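## Task

Remove a single wine glass from the rack and set it down standing upright on the table, away from every other object. The glass must never be thrown, let fall more than about a finger's width, or tip over while no gripper holds it; a bump equal to falling a thumb's length may also count as a failure. The remaining glasses must still hang straight in their curls.

## Robot and tools

Robot: two six-joint arms, left_arm and right_arm, each ending in a two-finger parallel gripper with a wrist camera (the camera cable counts as part of the hand). Base roots: left_arm at (+0.018, +0.334, 0) m, quat_wxyz (+1.000, 0, 0, +0.012); right_arm at (-0.030, -0.355, 0) m, quat_wxyz (+1.000, 0, 0, -0.001). A two-camera stand is fixed behind the arms.

Frame: everything uses the scene frame. Origin is at table-top height halfway between the nominal bases; +x points out over the table, +y toward left_arm, +z up. Arm names do not match left/right in images. Each gripper's fingers point along its own +z and separate along its y. end_effector_position is the point between the finger pads, roughly 1 cm behind the tips.

The 14-number row (used by execute_actions and move): always all 14, even when one arm is idle, each in [-1, 1]. Order: left_arm dx, dy, dz, rx, ry, rz, opening, then right_arm dx, dy, dz, rx, ry, rz, opening. dx..rz are offsets, not poses: measured from that arm's Hand target at the start of the action or move, along scene axes; rx, ry, rz form one rotation vector turning the gripper about its Hand target position. Scale: 1.0 = 0.6 m or 180 degrees (so 0.1 = 6 cm). A translation longer than 1.0 gets shortened. Opening is absolute: +1 fully open (0.094 m), -1 closed. To keep an arm still, send six zeros plus its current opening; a 0 opening is a real command (half open), not 'no change'.

execute_actions(actions, cameras): actions is a list of actions; each action is a table of up to 15 rows, one row per 1/30 s control step. If fewer than 15 rows, the last row repeats. Every row in an action is counted from the pose at that action's start, and each new action starts from the then-current Hand target, so repeating an offset moves further. An empty actions list returns state plus all camera images and the scene number. cameras: list of names, ["all"], or []; an unknown name invalidates the call.

move(target, speed, blend, opening_speed, grip_force, blocking, cameras): target is one 14-number row or a list of up to 15 rows; every row is an offset from the same starting Hand targets. Grippers follow straight paths with no obstacle or arm avoidance; all arms finish together, at least 0.5 s, cut off at 10 s. speed: m/s, 0.002 to 2.9, default 0.25 (rotation capped at twice that in rad/s); one value or one per target. blend: corner rounding in m for lists, 0 = full stop at each point. opening_speed: rate of opening change per second on the -1..+1 scale, minimum 0.2; use it to close gently. grip_force: newtons per finger pad, 10 to 50, one value or one per arm; persists; lower force closes slowly. Opening changes on later rows apply after the arms arrive and settle. blocking=false returns early while the move continues. Result adds a 'move:' line: done, off_target, moving, held or fault, plus limits=paced (pose clipped) or limits=held (steps withheld).

wait(seconds 0 to 10): arms hold their last command; a running move continues. stop(): brakes a running move (needs some distance). zoom_image(camera, region [x0, y0, x1, y1] in pixels, at most 504 wide and high): enlarges part of the latest image of cam_head_left, cam_head_right, cam_left_wrist or cam_right_wrist (all 672x504). read_manual(section="licences"): licence text only. finished_scene(scene 1 or 2): ends the scene irrevocably; the glass must stay correctly placed without the robot.

Result lines: end_effector_position (m) and end_effector_quat_wxyz per gripper; Hand target (last commanded pose after clipping, the base for the next offsets); Tool commands; grip_measured (opening on the command scale; reads slightly wide when empty and a bit narrower than a held object); grip_effort_nm (gripper motor effort, negative = closing, not pad force); Joint positions (last = opening in m), joint torques, and Joint velocities (may say 'within noise'). MOTOR HOT appears at 75 °C; OVER-TEMPERATURE FAULT at 90 °C folds that arm away for the rest of the scene. Camera calibration (K, distortion, T_world_to_cam) is given per camera and may be a few mm or degrees off.

Behaviour to expect: orientation commands are clipped to 40 degrees from the measured one per step. Friction and weight can leave the gripper short, low or tilted, especially at long reach; small moves may not happen or go sideways, so check pose after each move and correct with the missing offset. An arm blocked by something keeps pushing until commanded back past its gripper. Paths near an arm's own base can flip its shoulder; route around.

Avoid: dropping or knocking glasses, fast approaches into contact, squeezing a glass hard (close slowly, lower grip_force), brushing the other glasses out of their curls, arms or grippers pressing on each other, one gripper closing on the other's fingers, hard hits on the table or rack, pushing the camera cable into things, leaving anything off the table, and long stretched-out holds that heat motors. Loose objects may occasionally get a small external push.

Each tool is called as name(argument=value, ...), one argument or row to a line, values as JSON.

## Session

execute_actions(
  actions=[],
  cameras=["all"],
)

Scene clock: 0.00 s.
left_arm: end_effector_position=(+0.4312, +0.3339, +0.0420) grip_measured=+1.000 grip_effort_nm=n/a end_effector_quat_wxyz=(+0.500, -0.024, +0.864, +0.043) | right_arm: end_effector_position=(+0.3964, -0.3676, +0.0680) grip_measured=+1.000 grip_effort_nm=n/a end_effector_quat_wxyz=(+0.550, +0.015, +0.829, -0.098)
Joint positions: left_arm=[-0.089 1.718 0.499 0.694 -0.155 -0.031 0.094] | right_arm=[0.071 1.738 0.5 0.841 0.243 -0.057 0.094]
Joint velocities: within noise
Joint torques (N m): no reading
Heat: left arm: 32 °C; right arm: 37 °C.
Hand target: left_arm +0.4356, +0.3336, +0.0505; +0.511, -0.025, +0.858, +0.042 | right_arm +0.4007, -0.3673, +0.0790; +0.564, +0.017, +0.820, -0.097
Tool commands: left_gripper/opening=+1.0 right_gripper/opening=+1.0

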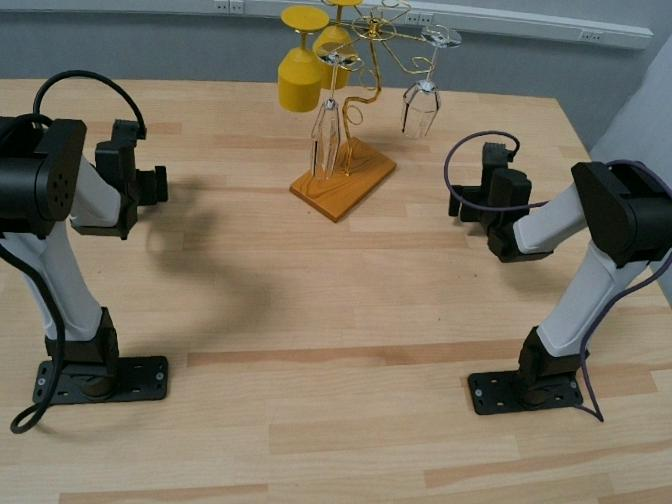

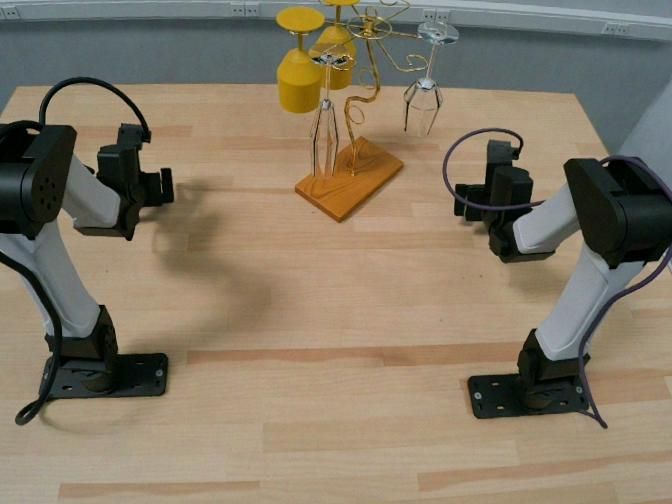

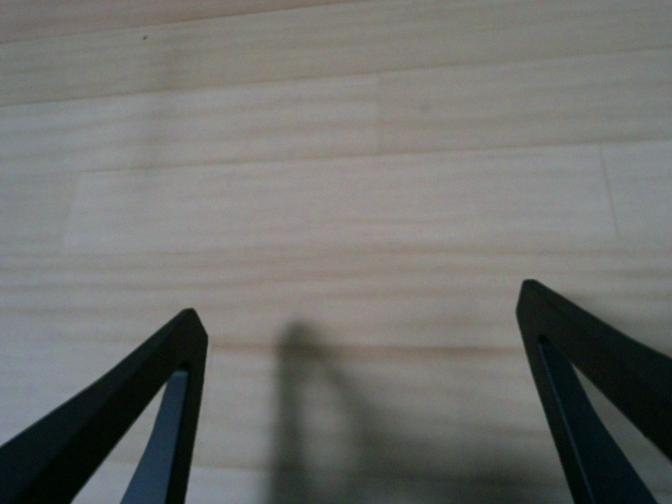

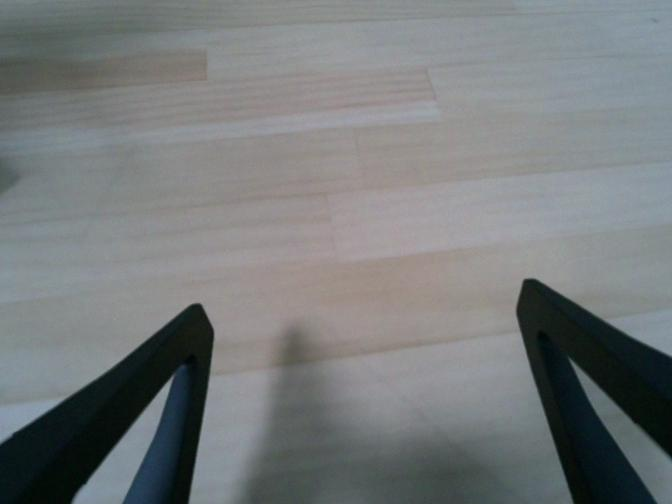

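zoom_image(
  camera="cam_head_left",
  region=[250, 0, 480, 230],
)

zoom_image(
  camera="cam_head_right",
  region=[250, 0, 480, 230],
)

Scaled by 2.191 from the camera's 672x504 image, which has a finer 960x720 frame.

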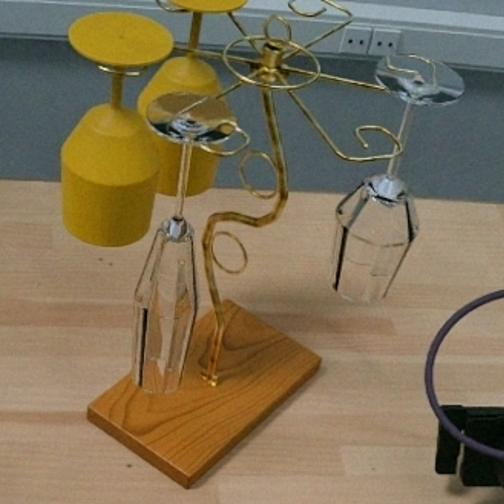

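Scaled by 2.191 from the camera's 672x504 image, which has a finer 960x720 frame.

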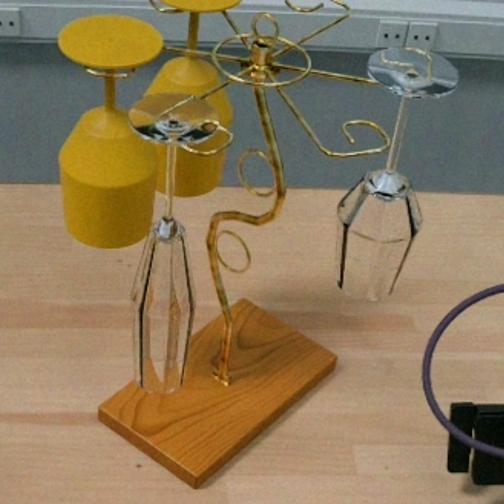

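zoom_image(
  camera="cam_head_left",
  region=[310, 0, 470, 100],
)

zoom_image(
  camera="cam_head_right",
  region=[310, 0, 470, 100],
)

Scaled by 3.150 from the camera's 672x504 image, which has a finer 960x720 frame.

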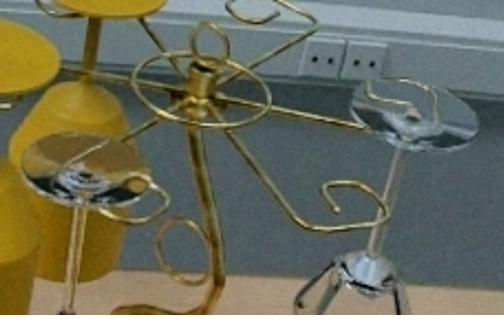

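Scaled by 3.150 from the camera's 672x504 image, which has a finer 960x720 frame.

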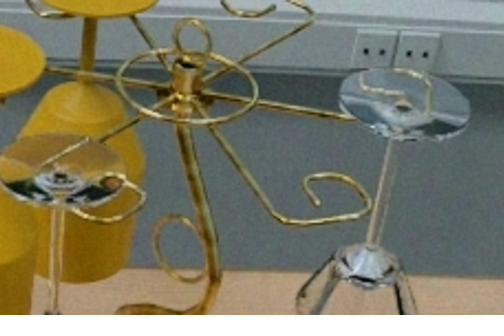

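move(
  target=[0,0,0,0,0,0,1, -0.1178,-0.0045,0.435,0.0682,-0.1037,0.2273,1],
  speed=0.4,
  cameras=["cam_right_wrist","cam_head_left"],
)

Scene clock: 13.07 s.
left_arm: end_effector_position=(+0.4311, +0.3339, +0.0419) grip_measured=+1.000 grip_effort_nm=0.04 end_effector_quat_wxyz=(+0.500, -0.024, +0.864, +0.043) | right_arm: end_effector_position=(+0.3282, -0.3686, +0.3302) grip_measured=+1.000 grip_effort_nm=-0.01 end_effector_quat_wxyz=(+0.677, -0.189, +0.685, +0.193)
Joint positions: left_arm=[-0.089 1.718 0.499 0.694 -0.155 -0.031 0.094] | right_arm=[-0.459 1.137 0.817 0.303 -1.01 -0.006 0.094]
Joint torques (N m): left_arm=[0.14 -6.48 6.68 2.06 -0.05 0.07] | right_arm=[-0.94 -2.35 9.59 1.8 -0.2 0.1]
Heat: left arm: 37 °C; right arm: 40 °C.
Hand target: left_arm +0.4356, +0.3336, +0.0505; +0.511, -0.025, +0.858, +0.042 | right_arm +0.3300, -0.3701, +0.3402; +0.680, -0.195, +0.680, +0.195
Off the commanded pose: left_arm 0.010 m, 1 deg | right_arm 0.010 m, 1 deg.
move: done
camera_calibration:
cam_right_wrist: T_world_to_cam=[[0.499824, -0.856522, -0.128633, -0.430698], [-0.621185, -0.251002, -0.742379, 0.373139], [0.603577, 0.450964, -0.657516, 0.29728], [0, 0, 0, 1]] pos_world=[0.26763, -0.409306, 0.417075]
Images, in order (width x height): cam_head_left 672x504, cam_right_wrist 672x504.

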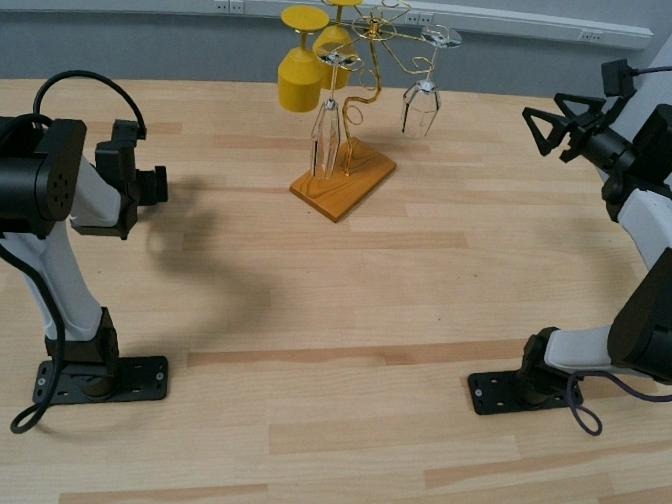

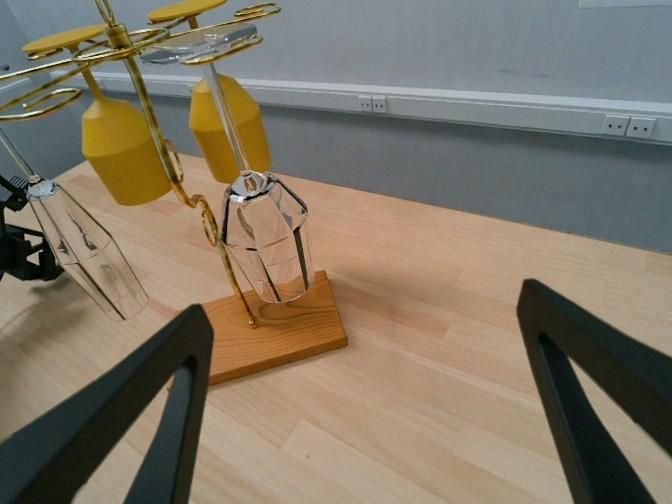

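zoom_image(
  camera="cam_right_wrist",
  region=[0, 0, 320, 240],
)

zoom_image(
  camera="cam_right_wrist",
  region=[110, 0, 310, 150],
)

Scaled by 1.575 from the camera's 672x504 image, which has a finer 960x720 frame.

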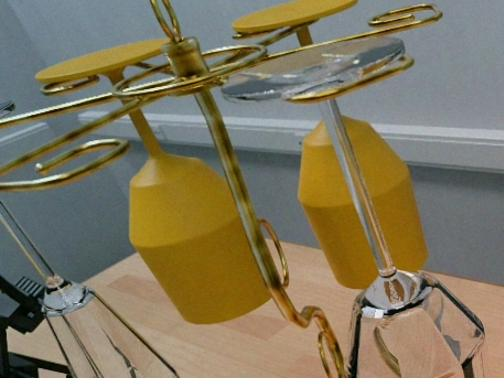

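Scaled by 2.520 from the camera's 672x504 image, which has a finer 960x720 frame.

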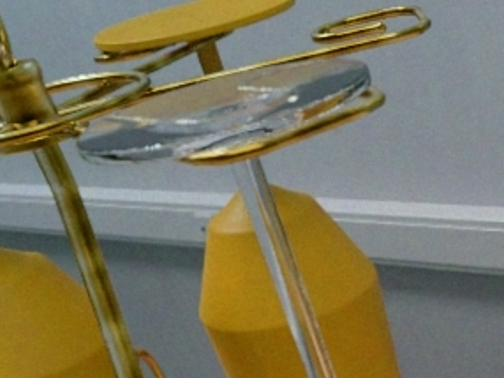

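move(
  target=[0,0,0,0,0,0,1, 0.0667,0.1102,0.228,-0.0448,0.0704,0.0056,1],
  speed=0.3,
  cameras=["cam_right_wrist"],
)

zoom_image(
  camera="cam_right_wrist",
  region=[100, 50, 500, 350],
)

Scene clock: 15.60 s.
left_arm: end_effector_position=(+0.4311, +0.3339, +0.0419) grip_measured=+1.000 grip_effort_nm=0.04 end_effector_quat_wxyz=(+0.500, -0.024, +0.864, +0.043) | right_arm: end_effector_position=(+0.3678, -0.3047, +0.4709) grip_measured=+1.000 grip_effort_nm=-0.01 end_effector_quat_wxyz=(+0.578, -0.221, +0.764, +0.181)
Joint positions: left_arm=[-0.089 1.718 0.499 0.694 -0.155 -0.031 0.094] | right_arm=[-0.161 1.504 1.983 -0.837 -0.716 -0.219 0.094]
Joint torques (N m): left_arm=[0.01 -6.58 6.74 2.11 -0.08 0.1] | right_arm=[0.42 -4.41 8.25 2 -0.04 -0.06]
Heat: left arm: 37 °C; right arm: 40 °C.
Hand target: left_arm +0.4356, +0.3336, +0.0505; +0.511, -0.025, +0.858, +0.042 | right_arm +0.3700, -0.3040, +0.4769; +0.583, -0.225, +0.761, +0.173
Off the commanded pose: left_arm 0.010 m, 1 deg | right_arm 0.007 m, 1 deg.
move: done
camera_calibration:
cam_right_wrist: T_world_to_cam=[[0.50027, -0.855641, -0.132697, -0.37573], [-0.757009, -0.357814, -0.546723, 0.443607], [0.420317, 0.373962, -0.826732, 0.460635], [0, 0, 0, 1]] pos_world=[0.330168, -0.335021, 0.573493]
Images, in order (width x height): cam_right_wrist 672x504.

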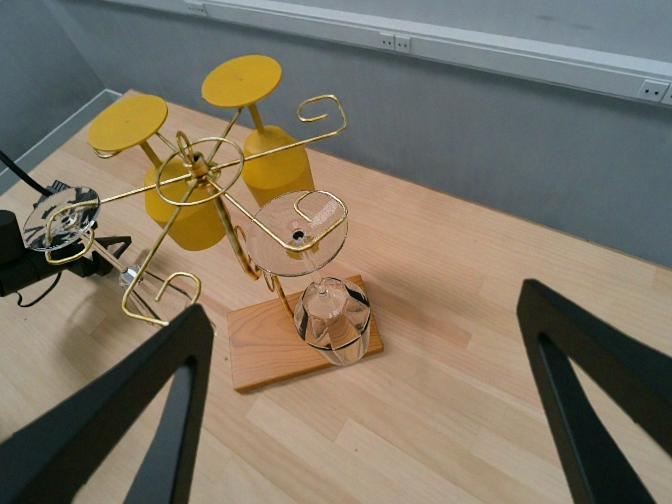

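Scaled by 1.260 from the camera's 672x504 image, which has a finer 960x720 frame.

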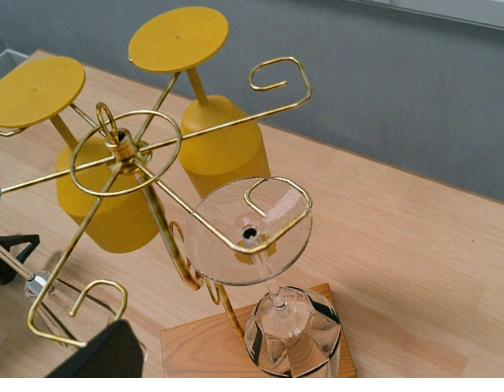

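zoom_image(
  camera="cam_right_wrist",
  region=[220, 160, 380, 280],
)

zoom_image(
  camera="cam_right_wrist",
  region=[10, 120, 220, 350],
)

Scaled by 3.150 from the camera's 672x504 image, which has a finer 960x720 frame.

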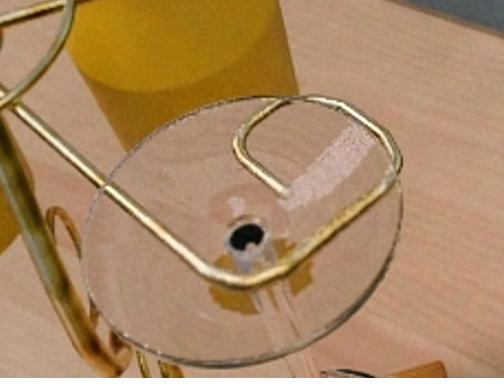

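Scaled by 2.191 from the camera's 672x504 image, which has a finer 960x720 frame.

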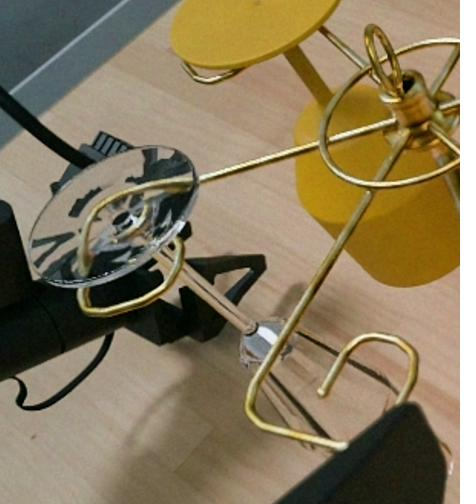

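execute_actions(
  actions=[],
  cameras=["cam_head_left","cam_head_right","cam_right_wrist"],
)

zoom_image(
  camera="cam_head_left",
  region=[400, 0, 672, 200],
)

zoom_image(
  camera="cam_head_right",
  region=[400, 0, 672, 200],
)

Scene clock: 17.57 s.
left_arm: end_effector_position=(+0.4311, +0.3339, +0.0419) grip_measured=+1.000 grip_effort_nm=0.04 end_effector_quat_wxyz=(+0.500, -0.024, +0.864, +0.043) | right_arm: end_effector_position=(+0.3678, -0.3047, +0.4708) grip_measured=+1.000 grip_effort_nm=-0.01 end_effector_quat_wxyz=(+0.578, -0.221, +0.764, +0.182)
Joint positions: left_arm=[-0.089 1.718 0.499 0.694 -0.155 -0.031 0.094] | right_arm=[-0.161 1.504 1.983 -0.837 -0.716 -0.219 0.094]
Joint velocities: within noise
Joint torques (N m): left_arm=[-0.25 -6.46 6.87 2.03 -0.09 0.06] | right_arm=[0.39 -4.3 8.31 1.97 -0.07 -0.05]
Heat: left arm: 38 °C; right arm: 40 °C.
Hand target: left_arm +0.4356, +0.3336, +0.0505; +0.511, -0.025, +0.858, +0.042 | right_arm +0.3700, -0.3040, +0.4769; +0.583, -0.225, +0.761, +0.173
Tool commands: left_gripper/opening=+1.0 right_gripper/opening=+1.0
Off the commanded pose: left_arm 0.010 m, 1 deg | right_arm 0.007 m, 1 deg.
camera_calibration:
cam_right_wrist: T_world_to_cam=[[0.500267, -0.855605, -0.132938, -0.375579], [-0.757198, -0.357824, -0.546455, 0.443513], [0.419981, 0.374034, -0.82687, 0.46085], [0, 0, 0, 1]] pos_world=[0.330168, -0.335021, 0.573494]
Images, in order (width x height): cam_head_left 672x504, cam_head_right 672x504, cam_right_wrist 672x504.

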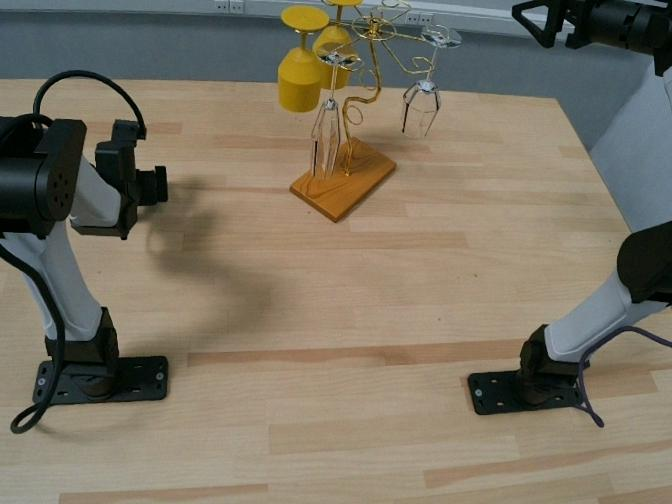

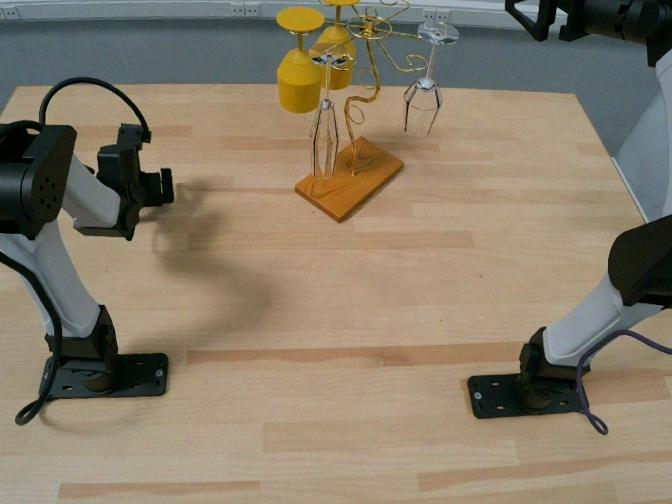

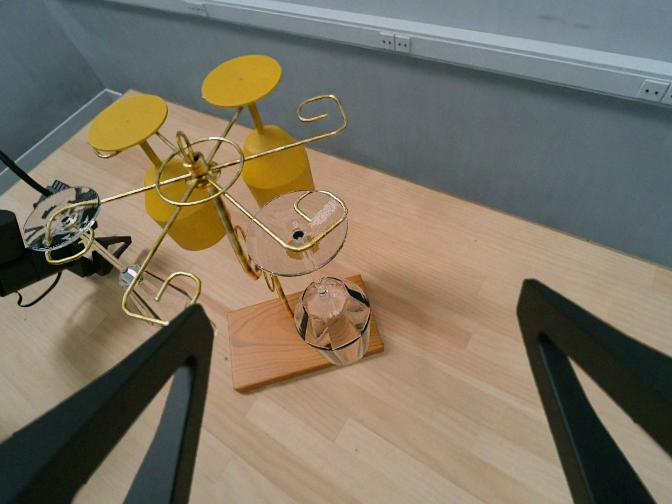

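Scaled by 1.853 from the camera's 672x504 image, which has a finer 960x720 frame.

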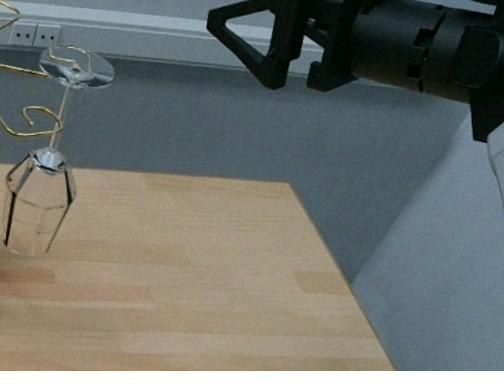

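Scaled by 1.853 from the camera's 672x504 image, which has a finer 960x720 frame.

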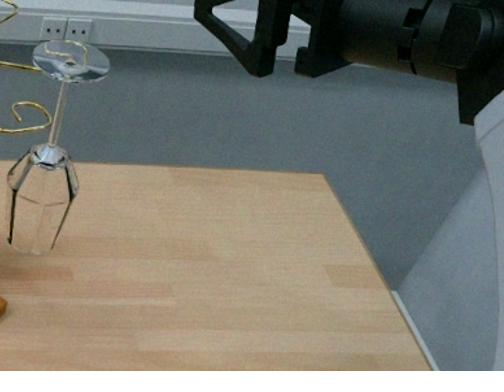

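move(
  target=[-0.2393,-0.4327,0.6742,-0.0588,-0.1088,-0.2909,1, 0,0,0,0,0,0,1],
  speed=0.4,
  cameras=["cam_left_wrist","cam_right_wrist"],
)

zoom_image(
  camera="cam_left_wrist",
  region=[200, 100, 500, 350],
)

Scene clock: 30.40 s.
left_arm: end_effector_position=(+0.2958, +0.0764, +0.4411) grip_measured=+1.000 grip_effort_nm=0.04 end_effector_quat_wxyz=(+0.597, +0.296, +0.698, -0.261) | right_arm: end_effector_position=(+0.3678, -0.3047, +0.4707) grip_measured=+1.000 grip_effort_nm=-0.01 end_effector_quat_wxyz=(+0.578, -0.221, +0.764, +0.181)
Joint positions: left_arm=[-0.717 1.158 1.428 -0.421 0.119 0.007 0.094] | right_arm=[-0.161 1.504 1.983 -0.838 -0.716 -0.219 0.094]
Joint torques (N m): left_arm=[-0.65 -2.35 11.48 2.14 0.12 0.22] | right_arm=[0.4 -4.31 8.32 1.93 -0.05 -0.06]
Heat: left arm: 40 °C; right arm: 40 °C.
Hand target: left_arm +0.2921, +0.0740, +0.4549; +0.606, +0.302, +0.685, -0.268 | right_arm +0.3700, -0.3040, +0.4769; +0.583, -0.226, +0.761, +0.173
Off the commanded pose: left_arm 0.015 m, 2 deg | right_arm 0.007 m, 1 deg.
move: off_target (left_arm)
camera_calibration:
cam_left_wrist: T_world_to_cam=[[-0.737793, -0.667381, -0.101311, 0.319116], [-0.448328, 0.596665, -0.665577, 0.403212], [0.504642, -0.445637, -0.739421, 0.321339], [0, 0, 0, 1]] pos_world=[0.254052, 0.11559, 0.538304]
cam_right_wrist: T_world_to_cam=[[0.500295, -0.85561, -0.132805, -0.375594], [-0.757291, -0.358027, -0.546194, 0.443307], [0.419781, 0.37383, -0.827064, 0.460839], [0, 0, 0, 1]] pos_world=[0.330168, -0.334921, 0.573395]
Images, in order (width x height): cam_left_wrist 672x504, cam_right_wrist 672x504.

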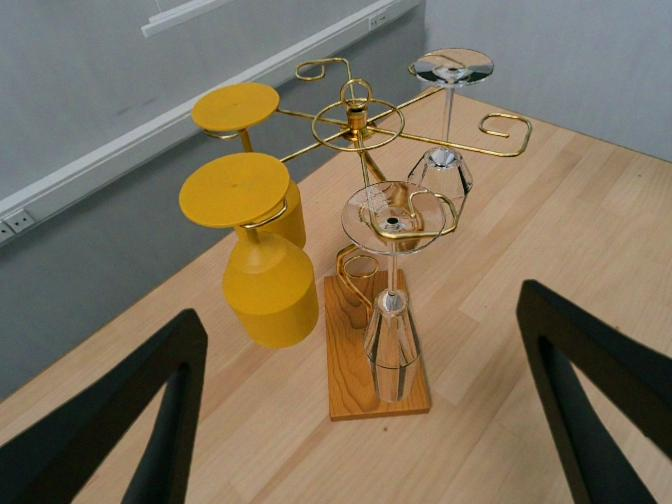

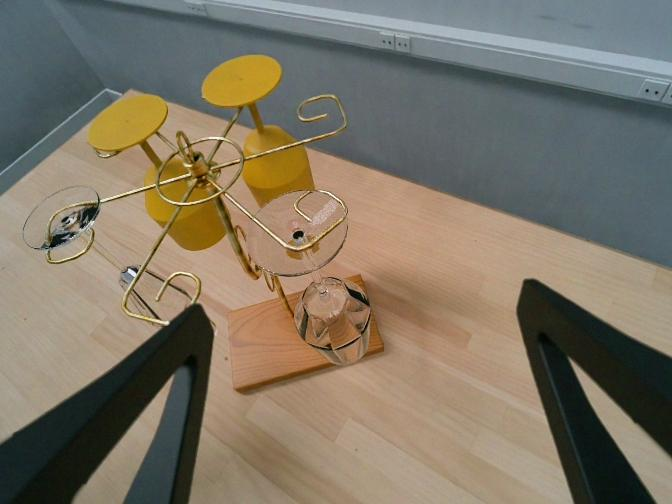

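Scaled by 1.680 from the camera's 672x504 image, which has a finer 960x720 frame.

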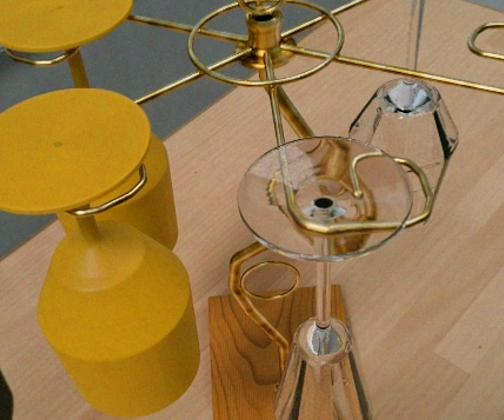

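zoom_image(
  camera="cam_left_wrist",
  region=[320, 270, 470, 430],
)

Scaled by 3.150 from the camera's 672x504 image, which has a finer 960x720 frame.

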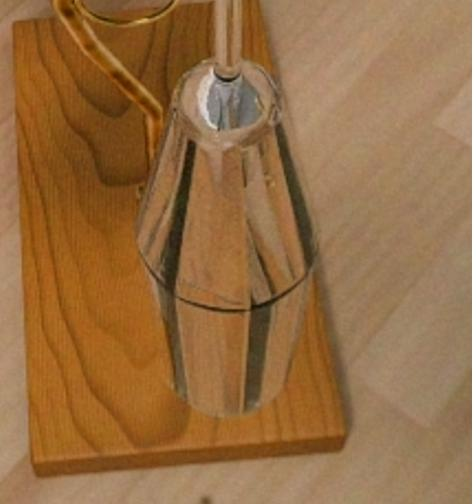

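move(
  target=[0.0127,-0.0703,-0.4832,0.0124,0.0113,0.0146,1, 0,0,0,0,0,0,1],
  speed=0.3,
  cameras=["cam_left_wrist","cam_right_wrist"],
)

zoom_image(
  camera="cam_left_wrist",
  region=[170, 0, 530, 330],
)

Scene clock: 37.93 s.
left_arm: end_effector_position=(+0.2998, +0.0326, +0.1642) grip_measured=+1.000 grip_effort_nm=0.03 end_effector_quat_wxyz=(+0.589, +0.299, +0.710, -0.244) | right_arm: end_effector_position=(+0.3678, -0.3047, +0.4707) grip_measured=+1.000 grip_effort_nm=-0.01 end_effector_quat_wxyz=(+0.578, -0.221, +0.764, +0.181)
Joint positions: left_arm=[-0.862 1.407 0.462 0.758 -0.045 -0.002 0.094] | right_arm=[-0.161 1.504 1.983 -0.838 -0.716 -0.219 0.094]
Joint torques (N m): left_arm=[-0.64 -3.67 7.02 2.42 -0.21 0.05] | right_arm=[0.32 -4.34 8.28 1.95 -0.07 -0.05]
Heat: left arm: 40 °C; right arm: 41 °C.
Hand target: left_arm +0.2997, +0.0318, +0.1652; +0.594, +0.293, +0.707, -0.246 | right_arm +0.3700, -0.3040, +0.4769; +0.583, -0.226, +0.761, +0.173
Off the commanded pose: left_arm 0.001 m, 1 deg | right_arm 0.007 m, 1 deg.
move: done
camera_calibration:
cam_left_wrist: T_world_to_cam=[[-0.727132, -0.676369, -0.11749, 0.264467], [-0.467766, 0.613409, -0.636337, 0.247386], [0.502468, -0.407743, -0.762412, 0.0982349], [0, 0, 0, 1]] pos_world=[0.258661, 0.0671831, 0.263388]
cam_right_wrist: T_world_to_cam=[[0.500295, -0.85561, -0.132805, -0.375594], [-0.757291, -0.358027, -0.546194, 0.443307], [0.419781, 0.37383, -0.827064, 0.460839], [0, 0, 0, 1]] pos_world=[0.330168, -0.334921, 0.573395]
Images, in order (width x height): cam_left_wrist 672x504, cam_right_wrist 672x504.

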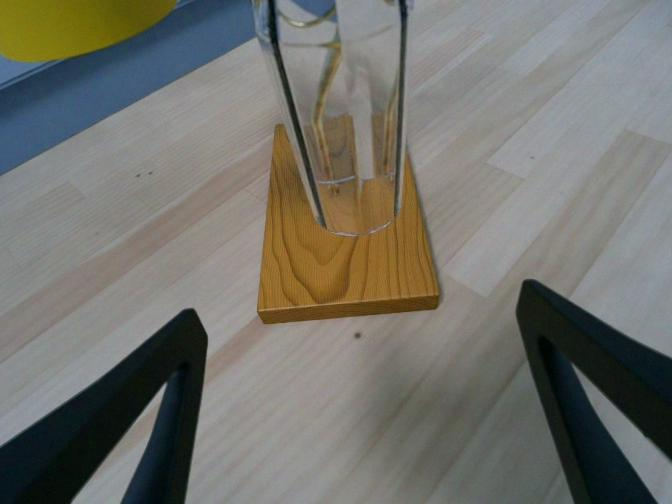

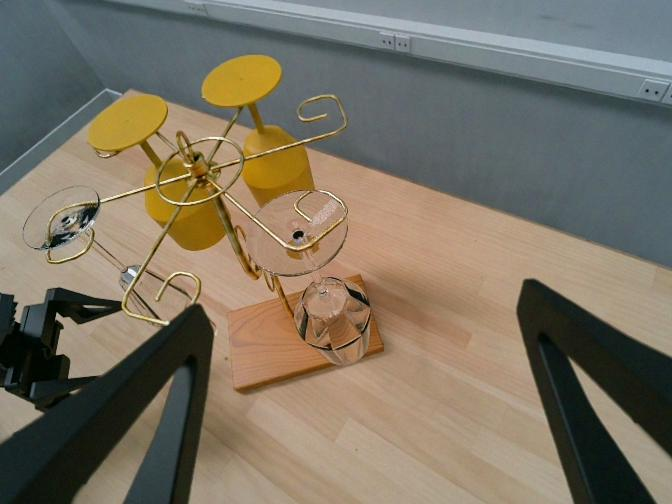

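Scaled by 1.400 from the camera's 672x504 image, which has a finer 960x720 frame.

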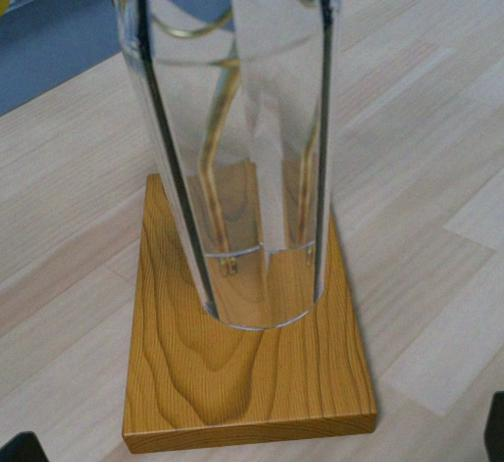

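move(
  target=[0.0522,-0.0513,0.0613,-0.0713,-0.0713,0,1, 0,0,0,0,0,0,1],
  speed=0.15,
  cameras=["cam_left_wrist","cam_right_wrist","cam_head_left","cam_head_right"],
)

zoom_image(
  camera="cam_left_wrist",
  region=[170, 0, 530, 330],
)

zoom_image(
  camera="cam_right_wrist",
  region=[0, 150, 240, 450],
)

zoom_image(
  camera="cam_head_left",
  region=[220, 20, 420, 230],
)

Scene clock: 41.90 s.
left_arm: end_effector_position=(+0.3257, +0.0037, +0.1870) grip_measured=+1.000 grip_effort_nm=0.03 end_effector_quat_wxyz=(+0.680, +0.259, +0.623, -0.287) | right_arm: end_effector_position=(+0.3678, -0.3047, +0.4707) grip_measured=+1.000 grip_effort_nm=-0.01 end_effector_quat_wxyz=(+0.578, -0.221, +0.764, +0.181)
Joint positions: left_arm=[-0.862 1.738 0.518 1.31 -0.045 -0.002 0.094] | right_arm=[-0.161 1.504 1.983 -0.838 -0.716 -0.219 0.094]
Joint torques (N m): left_arm=[0.16 -5.34 8.73 2.41 -0.04 0.14] | right_arm=[0.44 -4.37 8.32 1.94 -0.08 -0.06]
Heat: left arm: 41 °C; right arm: 41 °C.
Hand target: left_arm +0.3310, +0.0010, +0.2018; +0.698, +0.251, +0.605, -0.289 | right_arm +0.3700, -0.3040, +0.4769; +0.583, -0.226, +0.761, +0.173
Off the commanded pose: left_arm 0.016 m, 3 deg | right_arm 0.007 m, 1 deg.
move: off_target (left_arm)
camera_calibration:
cam_left_wrist: T_world_to_cam=[[-0.705955, -0.699904, -0.108448, 0.258016], [-0.33099, 0.461394, -0.823141, 0.282661], [0.626157, -0.545206, -0.557385, 0.0126289], [0, 0, 0, 1]] pos_world=[0.267798, 0.0570538, 0.26769]
cam_right_wrist: T_world_to_cam=[[0.500295, -0.85561, -0.132805, -0.375594], [-0.757291, -0.358027, -0.546194, 0.443307], [0.419781, 0.37383, -0.827064, 0.460839], [0, 0, 0, 1]] pos_world=[0.330168, -0.334921, 0.573395]

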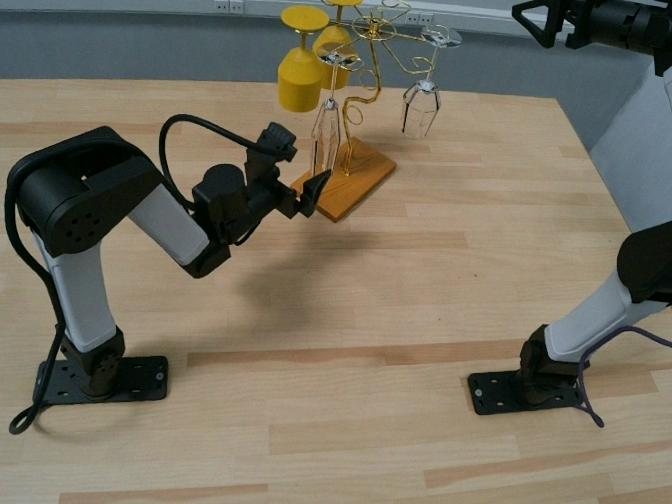

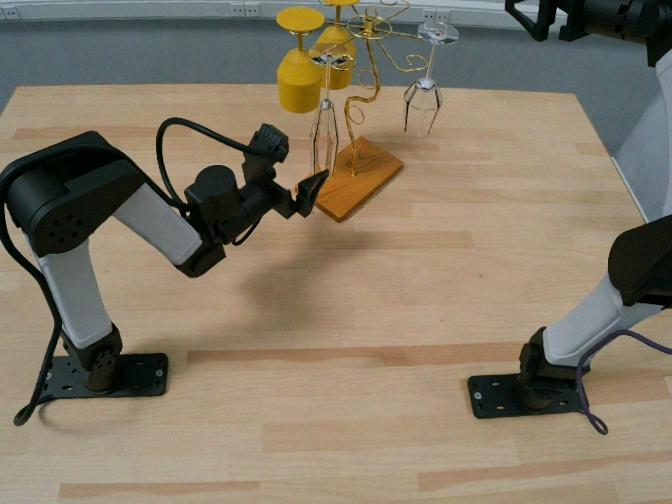

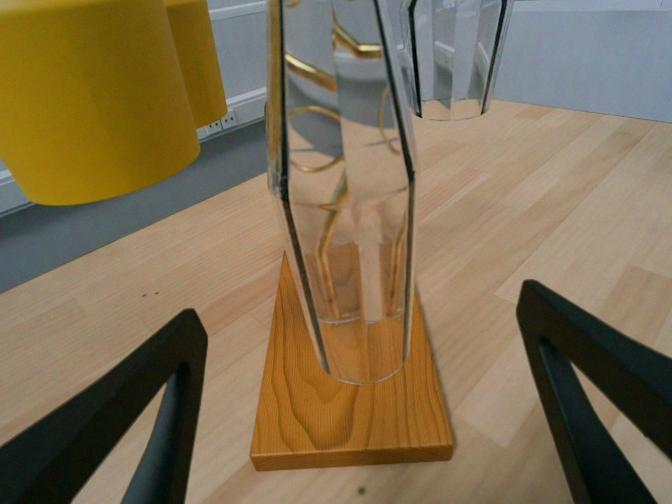

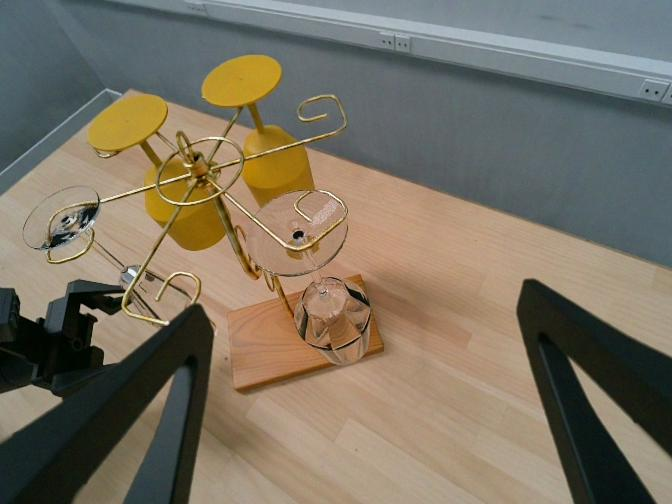

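Scaled by 1.400 from the camera's 672x504 image, which has a finer 960x720 frame.

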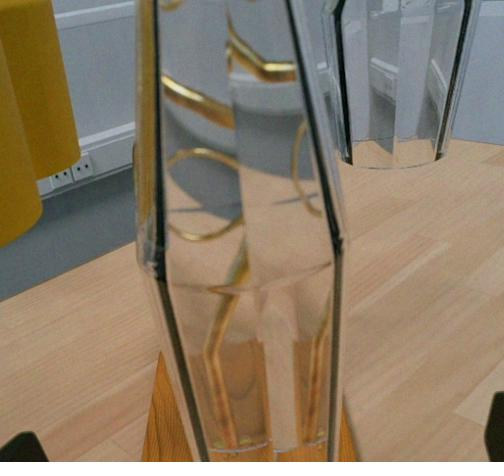

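Scaled by 1.680 from the camera's 672x504 image, which has a finer 960x720 frame.

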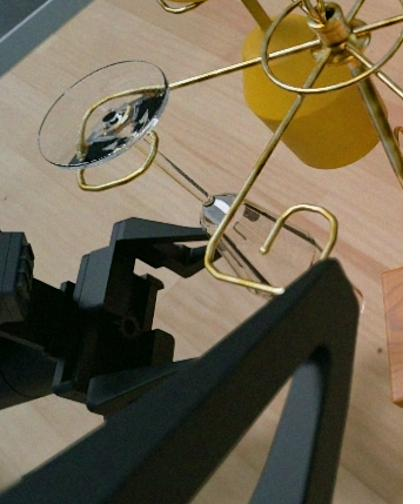

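Scaled by 2.400 from the camera's 672x504 image, which has a finer 960x720 frame.

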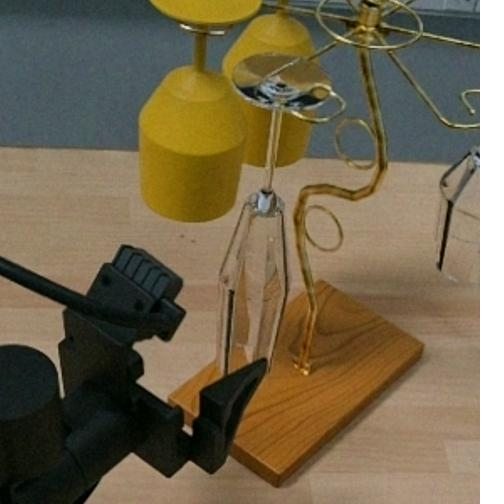

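move(
  target=[0.0483,-0.0457,0.0137,0,0,0,1, 0,0,0,0,0,0,1],
  speed=0.1,
  cameras=["cam_left_wrist","cam_right_wrist"],
)

zoom_image(
  camera="cam_left_wrist",
  region=[170, 100, 530, 430],
)

zoom_image(
  camera="cam_right_wrist",
  region=[0, 150, 240, 450],
)

Scene clock: 44.53 s.
left_arm: end_effector_position=(+0.3543, -0.0238, +0.2023) grip_measured=+1.000 grip_effort_nm=0.03 end_effector_quat_wxyz=(+0.690, +0.252, +0.614, -0.290) | right_arm: end_effector_position=(+0.3678, -0.3047, +0.4707) grip_measured=+1.000 grip_effort_nm=-0.01 end_effector_quat_wxyz=(+0.578, -0.221, +0.764, +0.181)
Joint positions: left_arm=[-0.856 1.826 0.694 1.253 -0.045 -0.002 0.094] | right_arm=[-0.161 1.504 1.983 -0.838 -0.716 -0.219 0.094]
Joint torques (N m): left_arm=[0.54 -6.5 9.32 2.04 0.09 0.16] | right_arm=[0.34 -4.42 8.28 1.92 -0.07 -0.06]
Heat: left arm: 41 °C; right arm: 41 °C.
Hand target: left_arm +0.3600, -0.0264, +0.2102; +0.698, +0.251, +0.605, -0.289 | right_arm +0.3700, -0.3040, +0.4769; +0.583, -0.226, +0.761, +0.173
Off the commanded pose: left_arm 0.010 m, 1 deg | right_arm 0.007 m, 1 deg.
move: done
camera_calibration:
cam_left_wrist: T_world_to_cam=[[-0.699834, -0.706242, -0.107024, 0.257934], [-0.317139, 0.441459, -0.839367, 0.315303], [0.640043, -0.553476, -0.532925, -0.0216939], [0, 0, 0, 1]] pos_world=[0.294391, 0.0309635, 0.280699]
cam_right_wrist: T_world_to_cam=[[0.500295, -0.85561, -0.132805, -0.375594], [-0.757291, -0.358027, -0.546194, 0.443307], [0.419781, 0.37383, -0.827064, 0.460839], [0, 0, 0, 1]] pos_world=[0.330168, -0.334921, 0.573395]
Images, in order (width x height): cam_left_wrist 672x504, cam_right_wrist 672x504.

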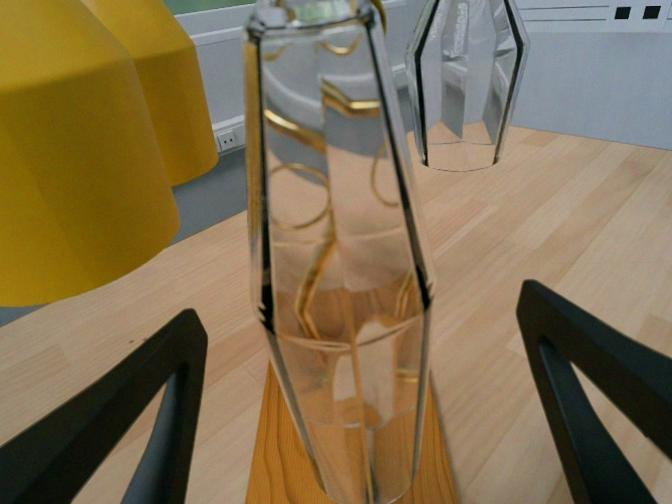

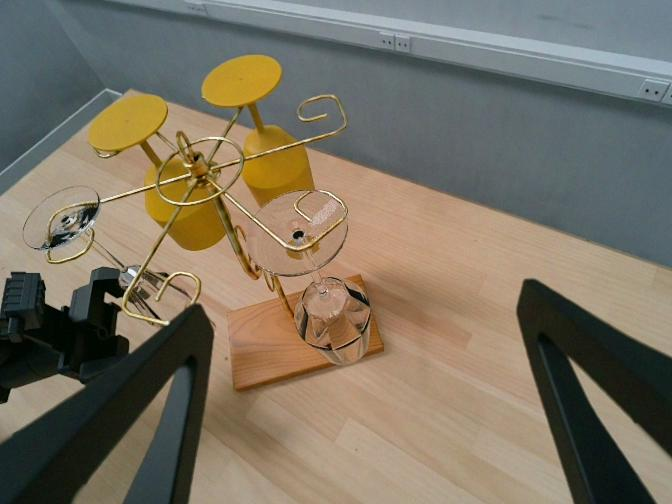

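Scaled by 1.400 from the camera's 672x504 image, which has a finer 960x720 frame.

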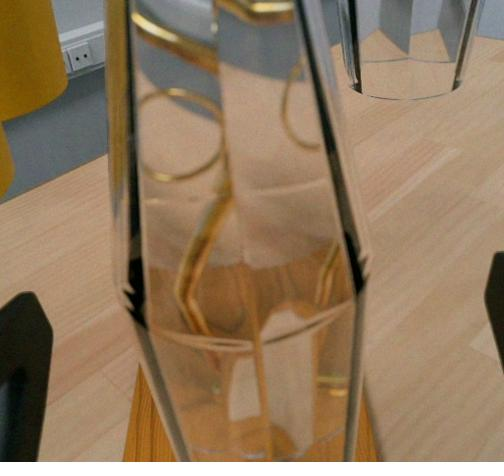

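Scaled by 1.680 from the camera's 672x504 image, which has a finer 960x720 frame.

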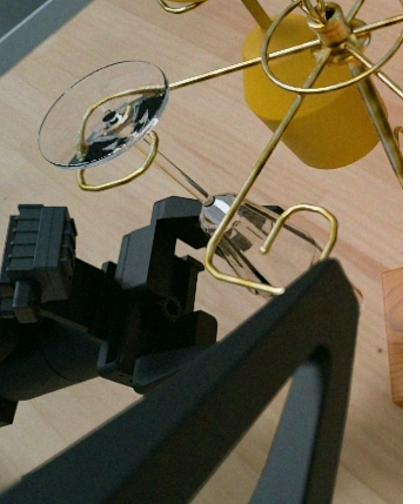

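move(
  target=[0.0083,0.0017,-0.01,0,0,0,1, 0,0,0,0,0,0,1],
  speed=0.1,
  cameras=["cam_left_wrist"],
)

zoom_image(
  camera="cam_left_wrist",
  region=[170, 200, 530, 500],
)

Scene clock: 45.70 s.
left_arm: end_effector_position=(+0.3593, -0.0223, +0.1892) grip_measured=+1.000 grip_effort_nm=0.03 end_effector_quat_wxyz=(+0.682, +0.255, +0.623, -0.284) | right_arm: end_effector_position=(+0.3678, -0.3047, +0.4707) grip_measured=+1.000 grip_effort_nm=-0.01 end_effector_quat_wxyz=(+0.578, -0.221, +0.764, +0.181)
Joint positions: left_arm=[-0.844 1.855 0.694 1.254 -0.036 -0.002 0.094] | right_arm=[-0.161 1.504 1.983 -0.838 -0.716 -0.219 0.094]
Joint torques (N m): left_arm=[0.35 -6.3 9.33 2.31 0.11 0.17] | right_arm=[0.43 -4.31 8.25 1.95 -0.06 -0.05]
Heat: left arm: 41 °C; right arm: 41 °C.
Hand target: left_arm +0.3650, -0.0254, +0.2041; +0.698, +0.251, +0.605, -0.289 | right_arm +0.3700, -0.3040, +0.4769; +0.583, -0.226, +0.761, +0.173
Off the commanded pose: left_arm 0.016 m, 3 deg | right_arm 0.007 m, 1 deg.
move: off_target (left_arm)
camera_calibration:
cam_left_wrist: T_world_to_cam=[[-0.69903, -0.706709, -0.109176, 0.261166], [-0.333572, 0.457301, -0.824382, 0.308626], [0.632525, -0.539849, -0.555406, -0.0238529], [0, 0, 0, 1]] pos_world=[0.300599, 0.0305561, 0.269691]
Images, in order (width x height): cam_left_wrist 672x504.

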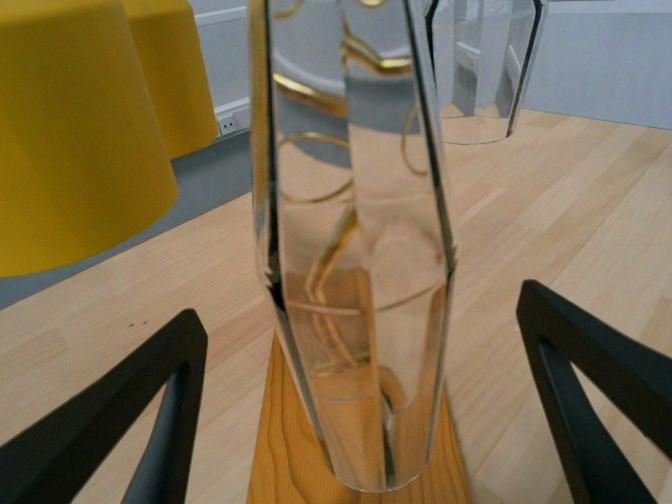

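Scaled by 1.400 from the camera's 672x504 image, which has a finer 960x720 frame.

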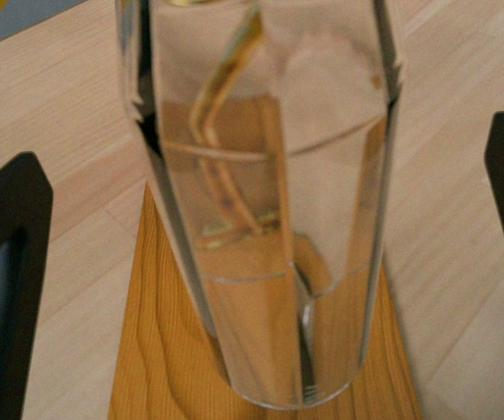

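move(
  target=[0,0,0,0,0,0,0.08, 0,0,0,0,0,0,1],
  speed=0.05,
  opening_speed=0.8,
  cameras=["cam_left_wrist"],
)

Scene clock: 47.50 s.
left_arm: end_effector_position=(+0.3590, -0.0226, +0.1892) grip_measured=+0.083 grip_effort_nm=-0.63 end_effector_quat_wxyz=(+0.682, +0.256, +0.623, -0.285) | right_arm: end_effector_position=(+0.3678, -0.3047, +0.4707) grip_measured=+1.000 grip_effort_nm=-0.01 end_effector_quat_wxyz=(+0.578, -0.221, +0.764, +0.181)
Joint positions: left_arm=[-0.844 1.855 0.694 1.254 -0.034 -0.002 0.051] | right_arm=[-0.161 1.504 1.983 -0.838 -0.716 -0.219 0.094]
Joint velocities: left_arm=[-0.012 0.007 -0.017 0.022 0.022 -0.081 0.007] | right_arm=[within noise]
Joint torques (N m): left_arm=[0.8 -6.22 9.52 2.25 0.05 0.16] | right_arm=[0.38 -4.33 8.23 1.93 -0.05 -0.04]
Heat: left arm: 41 °C; right arm: 41 °C.
Hand target: left_arm +0.3650, -0.0254, +0.2041; +0.698, +0.251, +0.605, -0.289 | right_arm +0.3700, -0.3040, +0.4769; +0.583, -0.226, +0.761, +0.173
Off the commanded pose: left_arm 0.016 m, 3 deg | right_arm 0.007 m, 1 deg.
move: off_target (left_arm)
camera_calibration:
cam_left_wrist: T_world_to_cam=[[-0.700633, -0.705084, -0.109409, 0.261379], [-0.332374, 0.458195, -0.824369, 0.308261], [0.63138, -0.541216, -0.555378, -0.0234563], [0, 0, 0, 1]] pos_world=[0.300399, 0.0303556, 0.269691]
Images, in order (width x height): cam_left_wrist 672x504.

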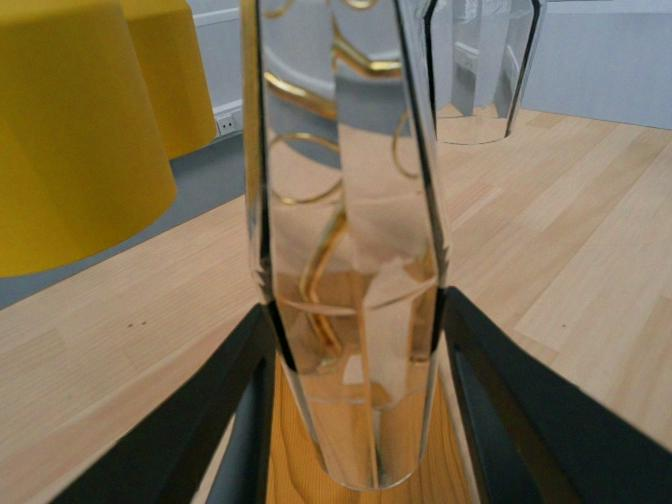

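move(
  target=[0,0,0,0,0,0,-0.2, 0,0,0,0,0,0,1],
  speed=0.05,
  opening_speed=0.3,
  grip_force=[30, 50],
  cameras=["cam_left_wrist"],
)

zoom_image(
  camera="cam_left_wrist",
  region=[170, 180, 530, 500],
)

Scene clock: 48.87 s.
left_arm: end_effector_position=(+0.3590, -0.0226, +0.1892) grip_measured=+0.083 grip_effort_nm=-0.63 end_effector_quat_wxyz=(+0.682, +0.256, +0.623, -0.285) | right_arm: end_effector_position=(+0.3678, -0.3047, +0.4707) grip_measured=+1.000 grip_effort_nm=-0.01 end_effector_quat_wxyz=(+0.578, -0.221, +0.764, +0.181)
Joint positions: left_arm=[-0.844 1.855 0.694 1.254 -0.034 -0.002 0.051] | right_arm=[-0.161 1.504 1.983 -0.838 -0.716 -0.219 0.094]
Joint torques (N m): left_arm=[0.72 -6.35 9.47 2.27 0.05 0.13] | right_arm=[0.4 -4.31 8.21 1.96 -0.05 -0.08]
Heat: left arm: 42 °C; right arm: 41 °C.
Hand target: left_arm +0.3650, -0.0254, +0.2041; +0.698, +0.251, +0.605, -0.289 | right_arm +0.3700, -0.3040, +0.4769; +0.583, -0.226, +0.761, +0.173
Off the commanded pose: left_arm 0.016 m, 3 deg | right_arm 0.007 m, 1 deg.
grip_force (N): 30, 50
move: off_target (left_arm)
camera_calibration:
cam_left_wrist: T_world_to_cam=[[-0.700633, -0.705084, -0.109409, 0.261379], [-0.332374, 0.458195, -0.824369, 0.308261], [0.63138, -0.541216, -0.555378, -0.0234563], [0, 0, 0, 1]] pos_world=[0.300399, 0.0303556, 0.269691]
Images, in order (width x height): cam_left_wrist 672x504.

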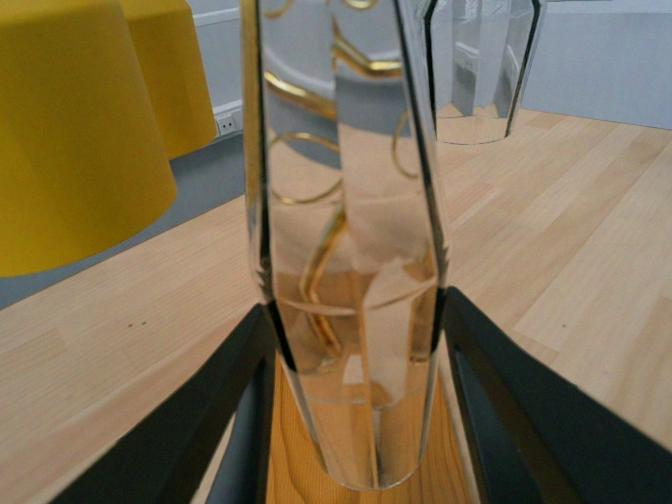

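Scaled by 1.400 from the camera's 672x504 image, which has a finer 960x720 frame.

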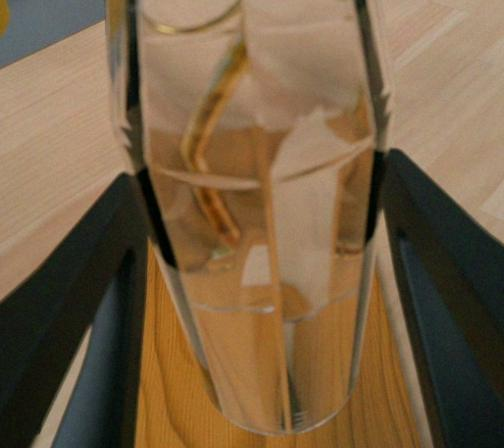

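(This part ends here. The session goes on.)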